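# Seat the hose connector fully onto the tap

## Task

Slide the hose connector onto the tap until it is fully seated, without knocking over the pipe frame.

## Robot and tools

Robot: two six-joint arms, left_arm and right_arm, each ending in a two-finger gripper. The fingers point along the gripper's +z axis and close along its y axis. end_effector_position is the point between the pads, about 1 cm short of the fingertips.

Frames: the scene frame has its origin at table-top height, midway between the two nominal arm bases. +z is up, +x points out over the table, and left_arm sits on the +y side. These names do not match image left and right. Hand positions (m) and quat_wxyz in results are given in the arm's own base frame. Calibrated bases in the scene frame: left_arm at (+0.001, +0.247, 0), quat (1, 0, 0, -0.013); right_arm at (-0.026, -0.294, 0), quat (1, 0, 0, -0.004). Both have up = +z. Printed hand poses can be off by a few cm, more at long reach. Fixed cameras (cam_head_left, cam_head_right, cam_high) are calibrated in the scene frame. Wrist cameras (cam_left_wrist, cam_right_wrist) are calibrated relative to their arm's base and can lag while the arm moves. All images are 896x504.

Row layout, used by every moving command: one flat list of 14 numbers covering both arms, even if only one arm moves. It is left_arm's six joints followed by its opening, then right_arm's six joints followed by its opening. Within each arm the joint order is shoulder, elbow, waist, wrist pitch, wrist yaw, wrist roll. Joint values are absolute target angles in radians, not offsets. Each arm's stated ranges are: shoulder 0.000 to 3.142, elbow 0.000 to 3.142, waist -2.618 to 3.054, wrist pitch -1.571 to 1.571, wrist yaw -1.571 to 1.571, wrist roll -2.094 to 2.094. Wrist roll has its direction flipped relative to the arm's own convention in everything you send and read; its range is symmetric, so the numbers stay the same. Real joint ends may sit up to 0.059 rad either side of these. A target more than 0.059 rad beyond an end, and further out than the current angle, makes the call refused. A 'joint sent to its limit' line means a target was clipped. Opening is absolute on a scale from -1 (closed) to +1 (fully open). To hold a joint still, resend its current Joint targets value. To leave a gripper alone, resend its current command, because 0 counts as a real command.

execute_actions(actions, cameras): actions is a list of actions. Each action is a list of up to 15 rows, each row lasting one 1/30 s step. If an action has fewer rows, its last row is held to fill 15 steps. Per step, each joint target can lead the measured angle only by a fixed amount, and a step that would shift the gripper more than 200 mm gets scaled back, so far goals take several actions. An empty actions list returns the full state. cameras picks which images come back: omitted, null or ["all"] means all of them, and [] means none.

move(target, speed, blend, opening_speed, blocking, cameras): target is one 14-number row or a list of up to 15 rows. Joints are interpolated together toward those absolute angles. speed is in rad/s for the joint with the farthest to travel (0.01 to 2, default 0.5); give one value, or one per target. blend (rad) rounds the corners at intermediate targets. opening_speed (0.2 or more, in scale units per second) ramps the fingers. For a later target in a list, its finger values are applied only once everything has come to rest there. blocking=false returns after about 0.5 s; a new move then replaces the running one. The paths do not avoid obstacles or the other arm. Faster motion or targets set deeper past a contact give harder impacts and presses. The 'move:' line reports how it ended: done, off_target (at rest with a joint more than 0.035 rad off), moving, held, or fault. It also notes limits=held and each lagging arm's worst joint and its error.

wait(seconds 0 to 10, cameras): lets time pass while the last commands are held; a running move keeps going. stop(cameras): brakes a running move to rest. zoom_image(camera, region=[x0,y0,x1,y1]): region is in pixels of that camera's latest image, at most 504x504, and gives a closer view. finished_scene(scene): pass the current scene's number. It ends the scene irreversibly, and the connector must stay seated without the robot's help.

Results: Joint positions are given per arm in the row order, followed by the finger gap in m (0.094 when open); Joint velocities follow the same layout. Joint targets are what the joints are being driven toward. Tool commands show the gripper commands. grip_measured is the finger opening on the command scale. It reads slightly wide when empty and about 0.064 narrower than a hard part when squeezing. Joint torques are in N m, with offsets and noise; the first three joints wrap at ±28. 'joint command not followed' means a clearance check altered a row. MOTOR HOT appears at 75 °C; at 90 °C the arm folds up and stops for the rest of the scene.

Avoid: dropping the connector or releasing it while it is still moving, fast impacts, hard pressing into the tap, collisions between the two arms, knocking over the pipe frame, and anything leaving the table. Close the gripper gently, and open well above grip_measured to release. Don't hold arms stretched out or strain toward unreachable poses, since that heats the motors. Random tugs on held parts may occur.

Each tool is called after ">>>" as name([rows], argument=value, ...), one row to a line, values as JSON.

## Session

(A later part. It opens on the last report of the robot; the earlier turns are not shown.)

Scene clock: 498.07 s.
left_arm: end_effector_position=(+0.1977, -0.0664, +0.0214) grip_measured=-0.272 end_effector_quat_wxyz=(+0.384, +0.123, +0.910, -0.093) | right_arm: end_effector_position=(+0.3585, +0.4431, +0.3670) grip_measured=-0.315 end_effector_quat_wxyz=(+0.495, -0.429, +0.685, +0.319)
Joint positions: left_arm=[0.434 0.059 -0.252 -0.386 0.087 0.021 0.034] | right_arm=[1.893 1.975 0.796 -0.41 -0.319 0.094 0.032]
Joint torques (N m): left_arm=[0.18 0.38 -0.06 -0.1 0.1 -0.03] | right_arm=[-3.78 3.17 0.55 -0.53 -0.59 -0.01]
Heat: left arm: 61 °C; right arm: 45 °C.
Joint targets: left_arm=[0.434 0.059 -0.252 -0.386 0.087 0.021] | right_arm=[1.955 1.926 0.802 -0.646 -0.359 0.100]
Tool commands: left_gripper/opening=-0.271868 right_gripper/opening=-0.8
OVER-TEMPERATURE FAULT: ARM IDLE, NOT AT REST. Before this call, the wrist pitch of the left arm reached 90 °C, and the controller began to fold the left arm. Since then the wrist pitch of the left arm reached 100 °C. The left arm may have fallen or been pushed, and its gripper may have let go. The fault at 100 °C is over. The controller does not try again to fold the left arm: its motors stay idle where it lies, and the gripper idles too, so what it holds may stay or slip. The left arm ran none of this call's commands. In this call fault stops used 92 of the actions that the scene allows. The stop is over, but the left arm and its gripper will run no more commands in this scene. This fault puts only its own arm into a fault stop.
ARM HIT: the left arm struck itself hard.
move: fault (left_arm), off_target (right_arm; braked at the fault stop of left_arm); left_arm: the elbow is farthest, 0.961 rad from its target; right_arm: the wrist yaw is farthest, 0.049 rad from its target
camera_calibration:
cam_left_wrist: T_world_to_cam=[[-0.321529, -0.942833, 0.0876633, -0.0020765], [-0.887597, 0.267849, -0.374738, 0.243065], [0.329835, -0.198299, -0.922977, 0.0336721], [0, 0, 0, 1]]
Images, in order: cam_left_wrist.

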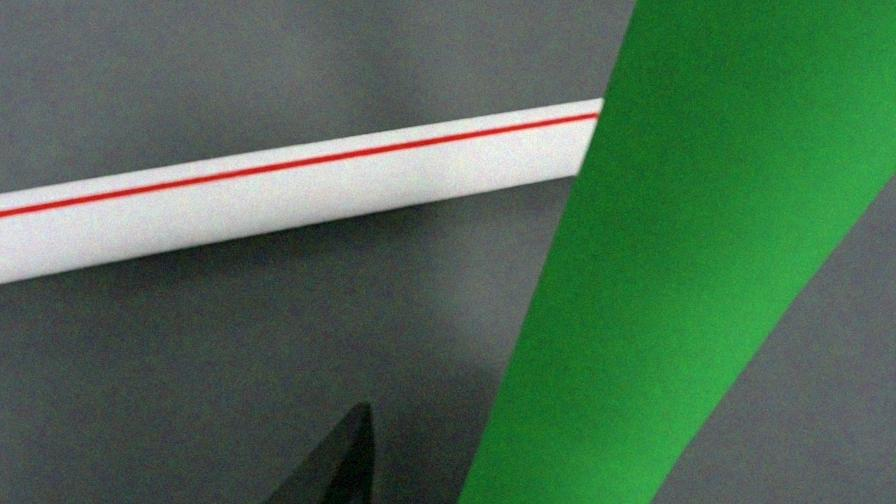

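>>> execute_actions(actions=[])

>>> zoom_image(camera="cam_head_left", region=[340, 60, 480, 240])

>>> zoom_image(camera="cam_high", region=[400, 140, 500, 240])

Scene clock: 499.77 s.
left_arm: end_effector_position=(+0.1977, -0.0664, +0.0214) grip_measured=-0.272 end_effector_quat_wxyz=(+0.384, +0.123, +0.910, -0.093) | right_arm: end_effector_position=(+0.3585, +0.4431, +0.3670) grip_measured=-0.315 end_effector_quat_wxyz=(+0.495, -0.429, +0.685, +0.319)
Joint names: [shoulder, elbow, waist, wrist pitch, wrist yaw, wrist roll]
Joint positions: left_arm=[0.434 0.059 -0.252 -0.386 0.087 0.021 0.034] | right_arm=[1.893 1.975 0.796 -0.41 -0.319 0.094 0.032]
Joint velocities: within noise
Joint torques (N m): left_arm=[0.17 0.29 -0.01 -0.09 0.1 -0.03] | right_arm=[-3.78 3.14 0.54 -0.53 -0.59 -0.01]
Heat: left arm: 60 °C; right arm: 45 °C.
Joint targets: left_arm=[0.434 0.059 -0.252 -0.386 0.087 0.021] | right_arm=[1.955 1.926 0.802 -0.646 -0.359 0.100]
Tool commands: left_gripper/opening=-0.271868 right_gripper/opening=-0.8
OVER-TEMPERATURE FAULT: ARM IDLE, NOT AT REST. As an earlier result told, the left arm's stop is over, but it will run no more commands in this scene.
camera_calibration:
cam_left_wrist: T_world_to_cam=[[-0.321529, -0.942833, 0.0876633, -0.0020765], [-0.887597, 0.267849, -0.374738, 0.243065], [0.329835, -0.198299, -0.922977, 0.0336721], [0, 0, 0, 1]] pos_world=[0.20397, -0.0603854, 0.122346]
cam_right_wrist: T_world_to_cam=[[0.894418, -0.44696, -0.0155873, -0.118088], [-0.310803, -0.596135, -0.740287, 0.689368], [0.321587, 0.666971, -0.67211, -0.0779731], [0, 0, 0, 1]] pos_world=[0.344953, 0.410181, 0.456083]

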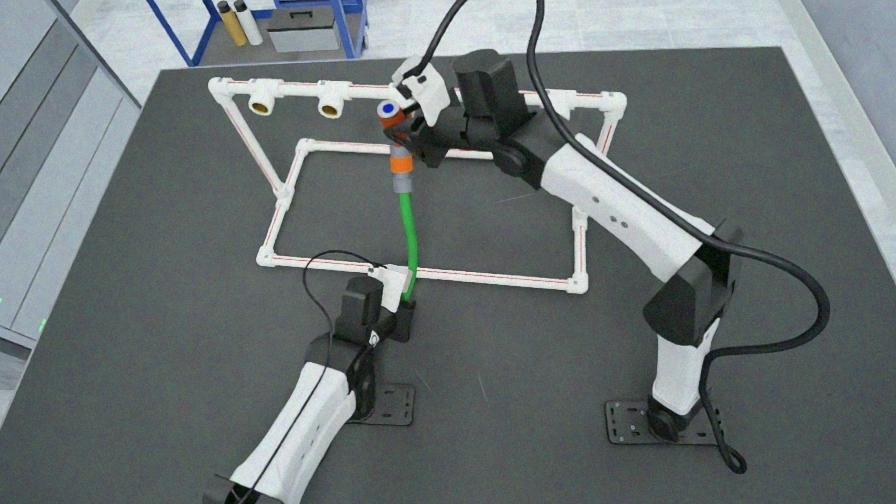

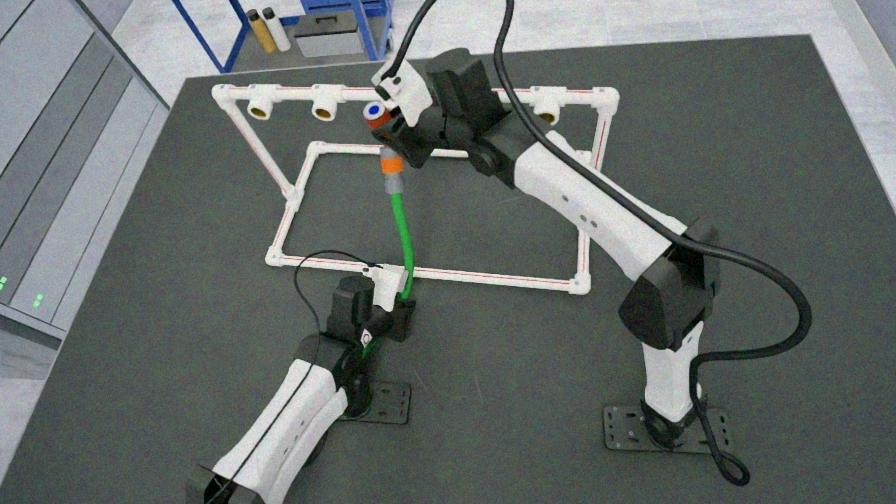

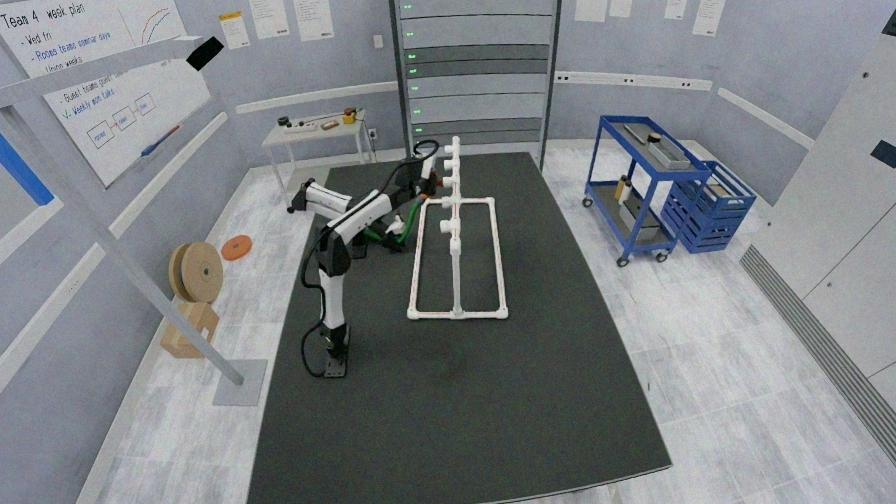

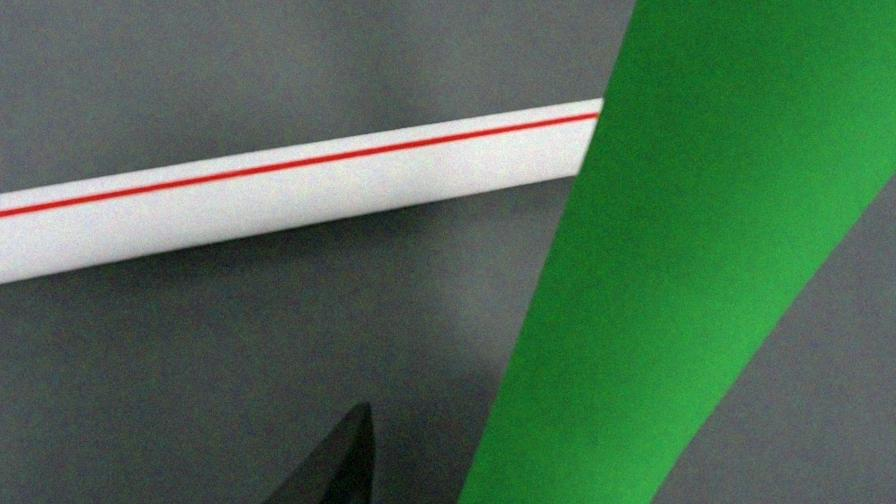

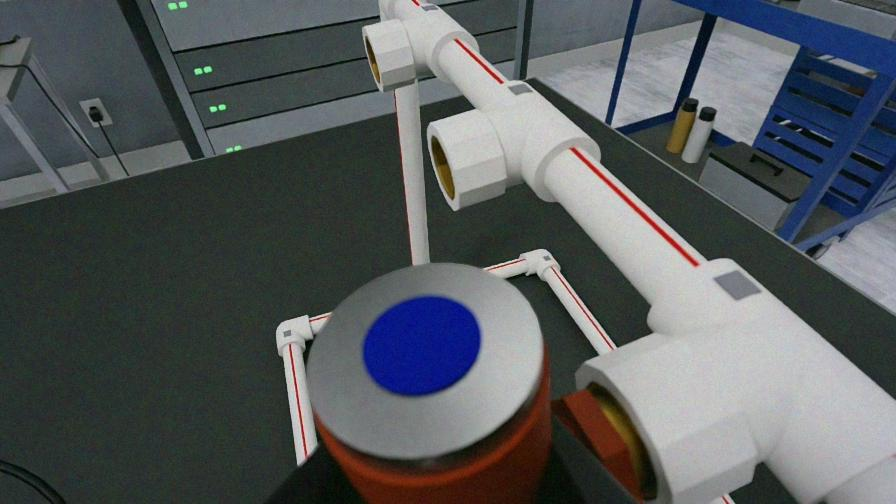

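Scaled by 2.800 from the camera's 896x504 image, which has a finer 1280x720 frame.

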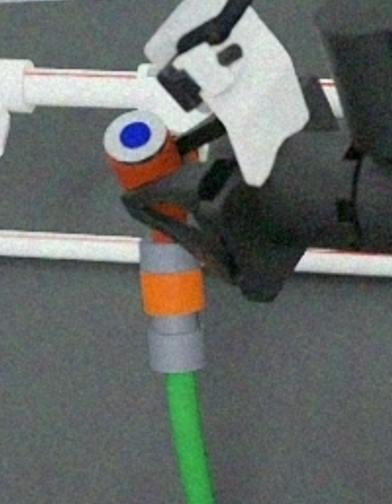

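Scaled by 5.040 from the camera's 896x504 image, which has a finer 1280x720 frame.

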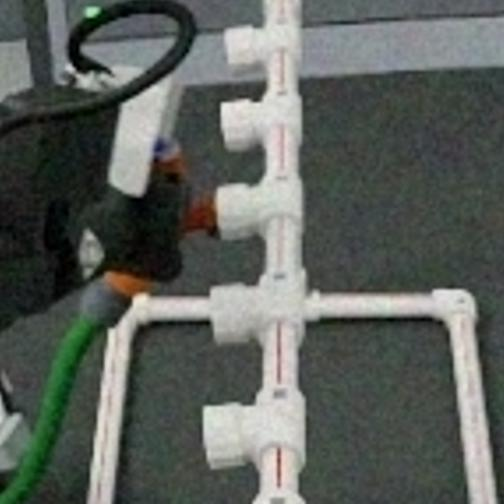

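>>> move([
  [0.434,0.059,-0.252,-0.386,0.087,0.021,-0.27,1.903,2.005,0.796,-0.39,-0.31,0.1,-0.8],
  [0.434,0.059,-0.252,-0.386,0.087,0.021,-0.27,1.903,2.005,0.796,-0.39,-0.31,0.1,0.1],
], opening_speed=0.5, speed=0.2, cameras=["cam_right_wrist","cam_head_left"])

Scene clock: 505.37 s.
left_arm: end_effector_position=(+0.2001, -0.0671, +0.0268) grip_measured=-0.272 end_effector_quat_wxyz=(+0.397, +0.125, +0.904, -0.094) | right_arm: end_effector_position=(+0.3625, +0.4423, +0.3734) grip_measured=+0.097 end_effector_quat_wxyz=(+0.507, -0.423, +0.681, +0.315)
Joint positions: left_arm=[0.406 0.059 -0.252 -0.386 0.087 0.017 0.034] | right_arm=[1.894 1.981 0.794 -0.393 -0.303 0.094 0.052]
Joint torques (N m): left_arm=[0.2 0.34 -0.03 -0.09 0.11 -0.03] | right_arm=[-8.35 10.52 0.12 1.72 -0.21 -0.01]
Joint targets: left_arm=[0.407 0.059 -0.252 -0.386 0.087 0.017] | right_arm=[1.903 2.005 0.796 -0.390 -0.310 0.100]
Tool commands: left_gripper/opening=-0.271866 right_gripper/opening=+0.1
OVER-TEMPERATURE FAULT: ARM IDLE, NOT AT REST. As an earlier result told, the left arm's stop is over, but it will run no more commands in this scene. The left arm ran none of this call's commands.
move: fault (left_arm)
camera_calibration:
cam_right_wrist: T_world_to_cam=[[0.887168, -0.461429, -0.00396348, -0.117245], [-0.305671, -0.581222, -0.754153, 0.691536], [0.345685, 0.670272, -0.656687, -0.0904161], [0, 0, 0, 1]]
Images, in order: cam_head_left, cam_right_wrist.

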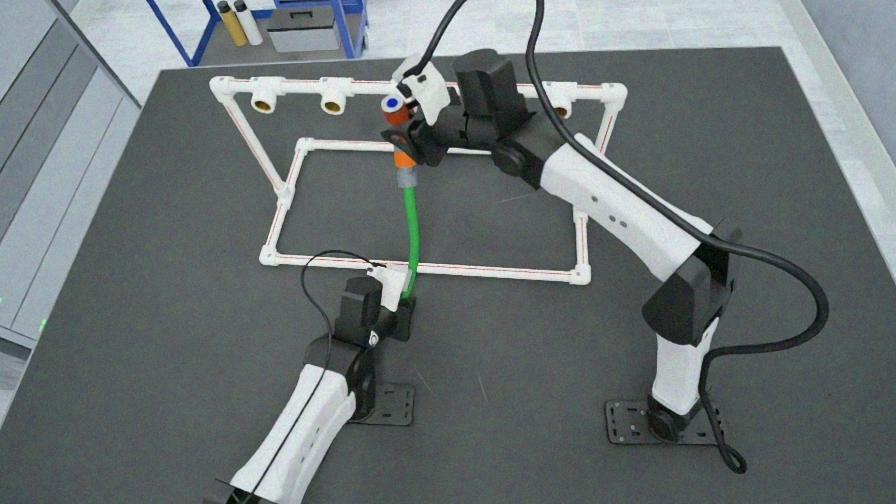

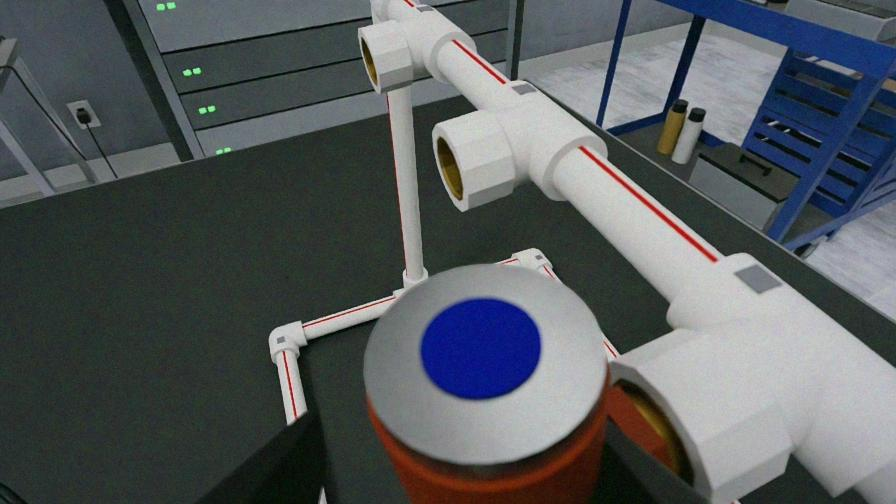

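>>> move([
  [0.407,0.059,-0.252,-0.386,0.087,0.017,-0.27,1.885,1.995,0.775,-0.39,-0.31,0.1,0.1],
  [0.407,0.059,-0.252,-0.386,0.087,0.017,-0.27,1.797,1.93,0.762,-0.402,-0.33,0.1,0.1],
  [0.407,0.059,-0.252,-0.386,0.087,0.017,-0.27,1.577,1.745,0.713,-0.435,-0.38,0.1,0.1],
], speed=0.15, cameras=["cam_right_wrist","cam_head_left"])

Scene clock: 510.63 s.
left_arm: end_effector_position=(+0.2068, -0.0688, +0.0438) grip_measured=-0.272 end_effector_quat_wxyz=(+0.437, +0.129, +0.885, -0.096) | right_arm: end_effector_position=(+0.3255, +0.3679, +0.4057) grip_measured=+0.097 end_effector_quat_wxyz=(+0.514, -0.413, +0.680, +0.321)
Joint positions: left_arm=[0.318 0.059 -0.252 -0.386 0.087 0.006 0.034] | right_arm=[1.605 1.752 0.72 -0.435 -0.369 0.094 0.052]
Joint torques (N m): left_arm=[0.35 0.31 -0.02 -0.1 0.11 -0.02] | right_arm=[-9.13 7.25 -0.66 1.68 -0.24 0]
Joint targets: left_arm=[0.319 0.059 -0.252 -0.386 0.087 0.006] | right_arm=[1.577 1.745 0.713 -0.435 -0.380 0.100]
Tool commands: left_gripper/opening=-0.27187 right_gripper/opening=+0.1
OVER-TEMPERATURE FAULT: ARM IDLE, NOT AT REST. As an earlier result told, the left arm's stop is over, but it will run no more commands in this scene. The left arm ran none of this call's commands.
move: fault (left_arm); left_arm: the shoulder is farthest, 0.089 rad from its target
camera_calibration:
cam_right_wrist: T_world_to_cam=[[0.881726, -0.471465, -0.0167355, -0.107975], [-0.313067, -0.558218, -0.768363, 0.661067], [0.352914, 0.682725, -0.639796, -0.0203093], [0, 0, 0, 1]]
Images, in order: cam_head_left, cam_right_wrist.

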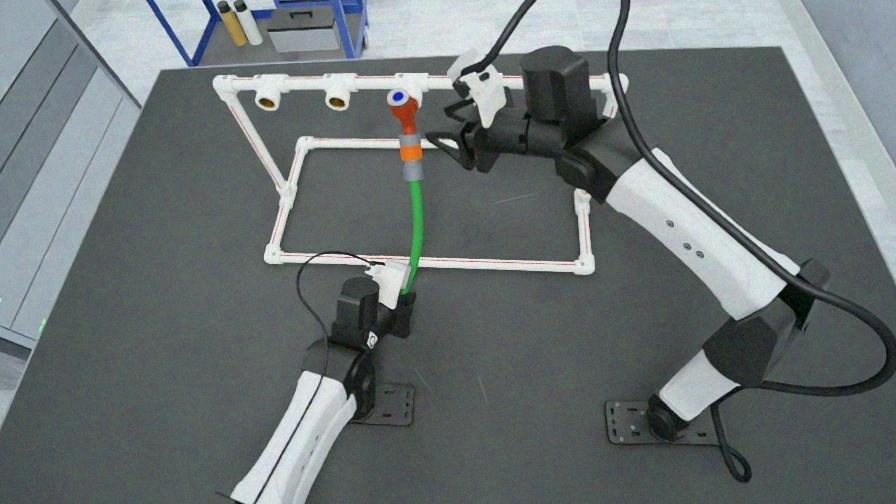

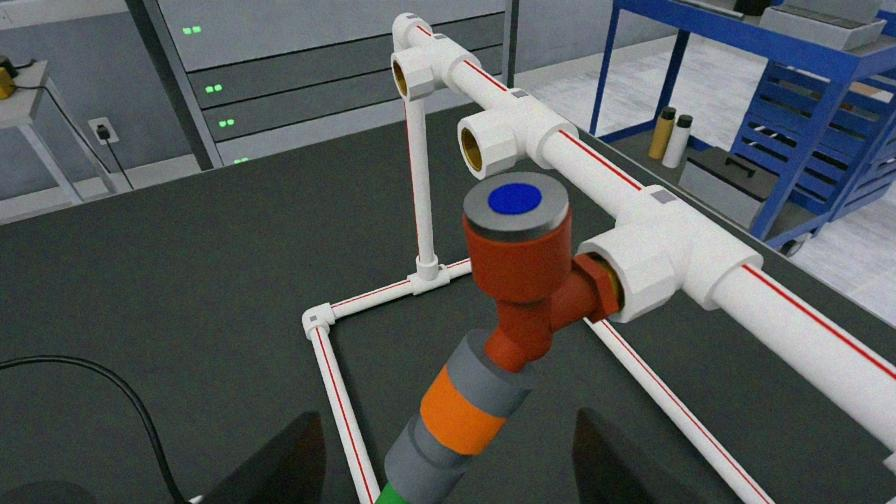

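Fully seated, frame standing. Retreat a bit more and finish.

>>> move(target=[0.319,0.059,-0.252,-0.386,0.087,0.006,-0.27,1.1,1.3,0.5,-0.435,-0.2,0.1,0.1], speed=0.4, cameras=["cam_head_left"])

Scene clock: 513.70 s.
left_arm: end_effector_position=(+0.2148, -0.0708, +0.0748) grip_measured=-0.272 end_effector_quat_wxyz=(+0.504, +0.128, +0.848, -0.103) | right_arm: end_effector_position=(+0.3027, +0.2088, +0.3976) grip_measured=+0.097 end_effector_quat_wxyz=(+0.581, -0.294, +0.730, +0.206)
Joint positions: left_arm=[0.165 0.059 -0.252 -0.386 0.087 0.006 0.034] | right_arm=[1.11 1.307 0.506 -0.443 -0.211 0.094 0.052]
Joint velocities: left_arm=[-0.09 -0.012 0.012 0.022 0.051 0.037 0] | right_arm=[within noise]
Joint torques (N m): left_arm=[0.57 0.34 -0.01 -0.08 0.09 -0.04] | right_arm=[-3.43 7.1 -0.57 1.8 0.05 -0.02]
Joint targets: left_arm=[0.168 0.059 -0.252 -0.386 0.087 0.006] | right_arm=[1.100 1.300 0.500 -0.435 -0.200 0.100]
Tool commands: left_gripper/opening=-0.271874 right_gripper/opening=+0.1
OVER-TEMPERATURE FAULT: ARM IDLE, NOT AT REST. As an earlier result told, the left arm's stop is over, but it will run no more commands in this scene. The left arm ran none of this call's commands.
move: fault (left_arm); left_arm: the shoulder is farthest, 0.154 rad from its target
Images, in order: cam_head_left.

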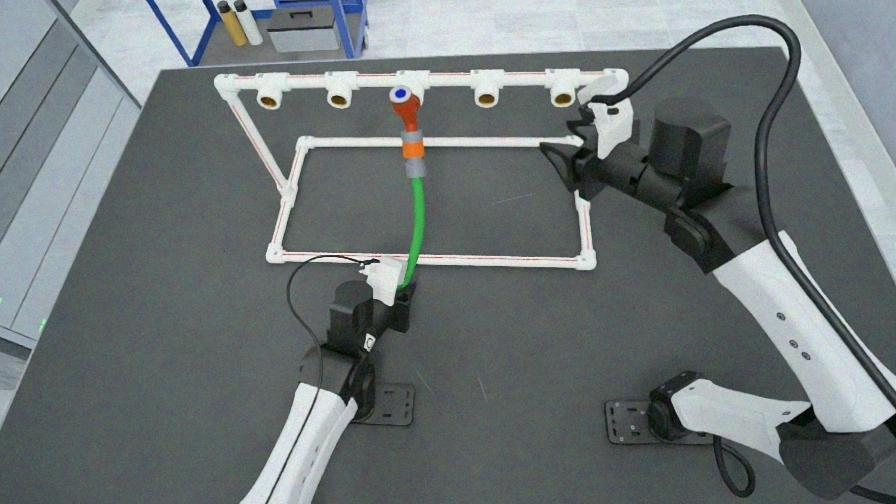

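>>> finished_scene(scene=2)

The scene is finished: the task was done.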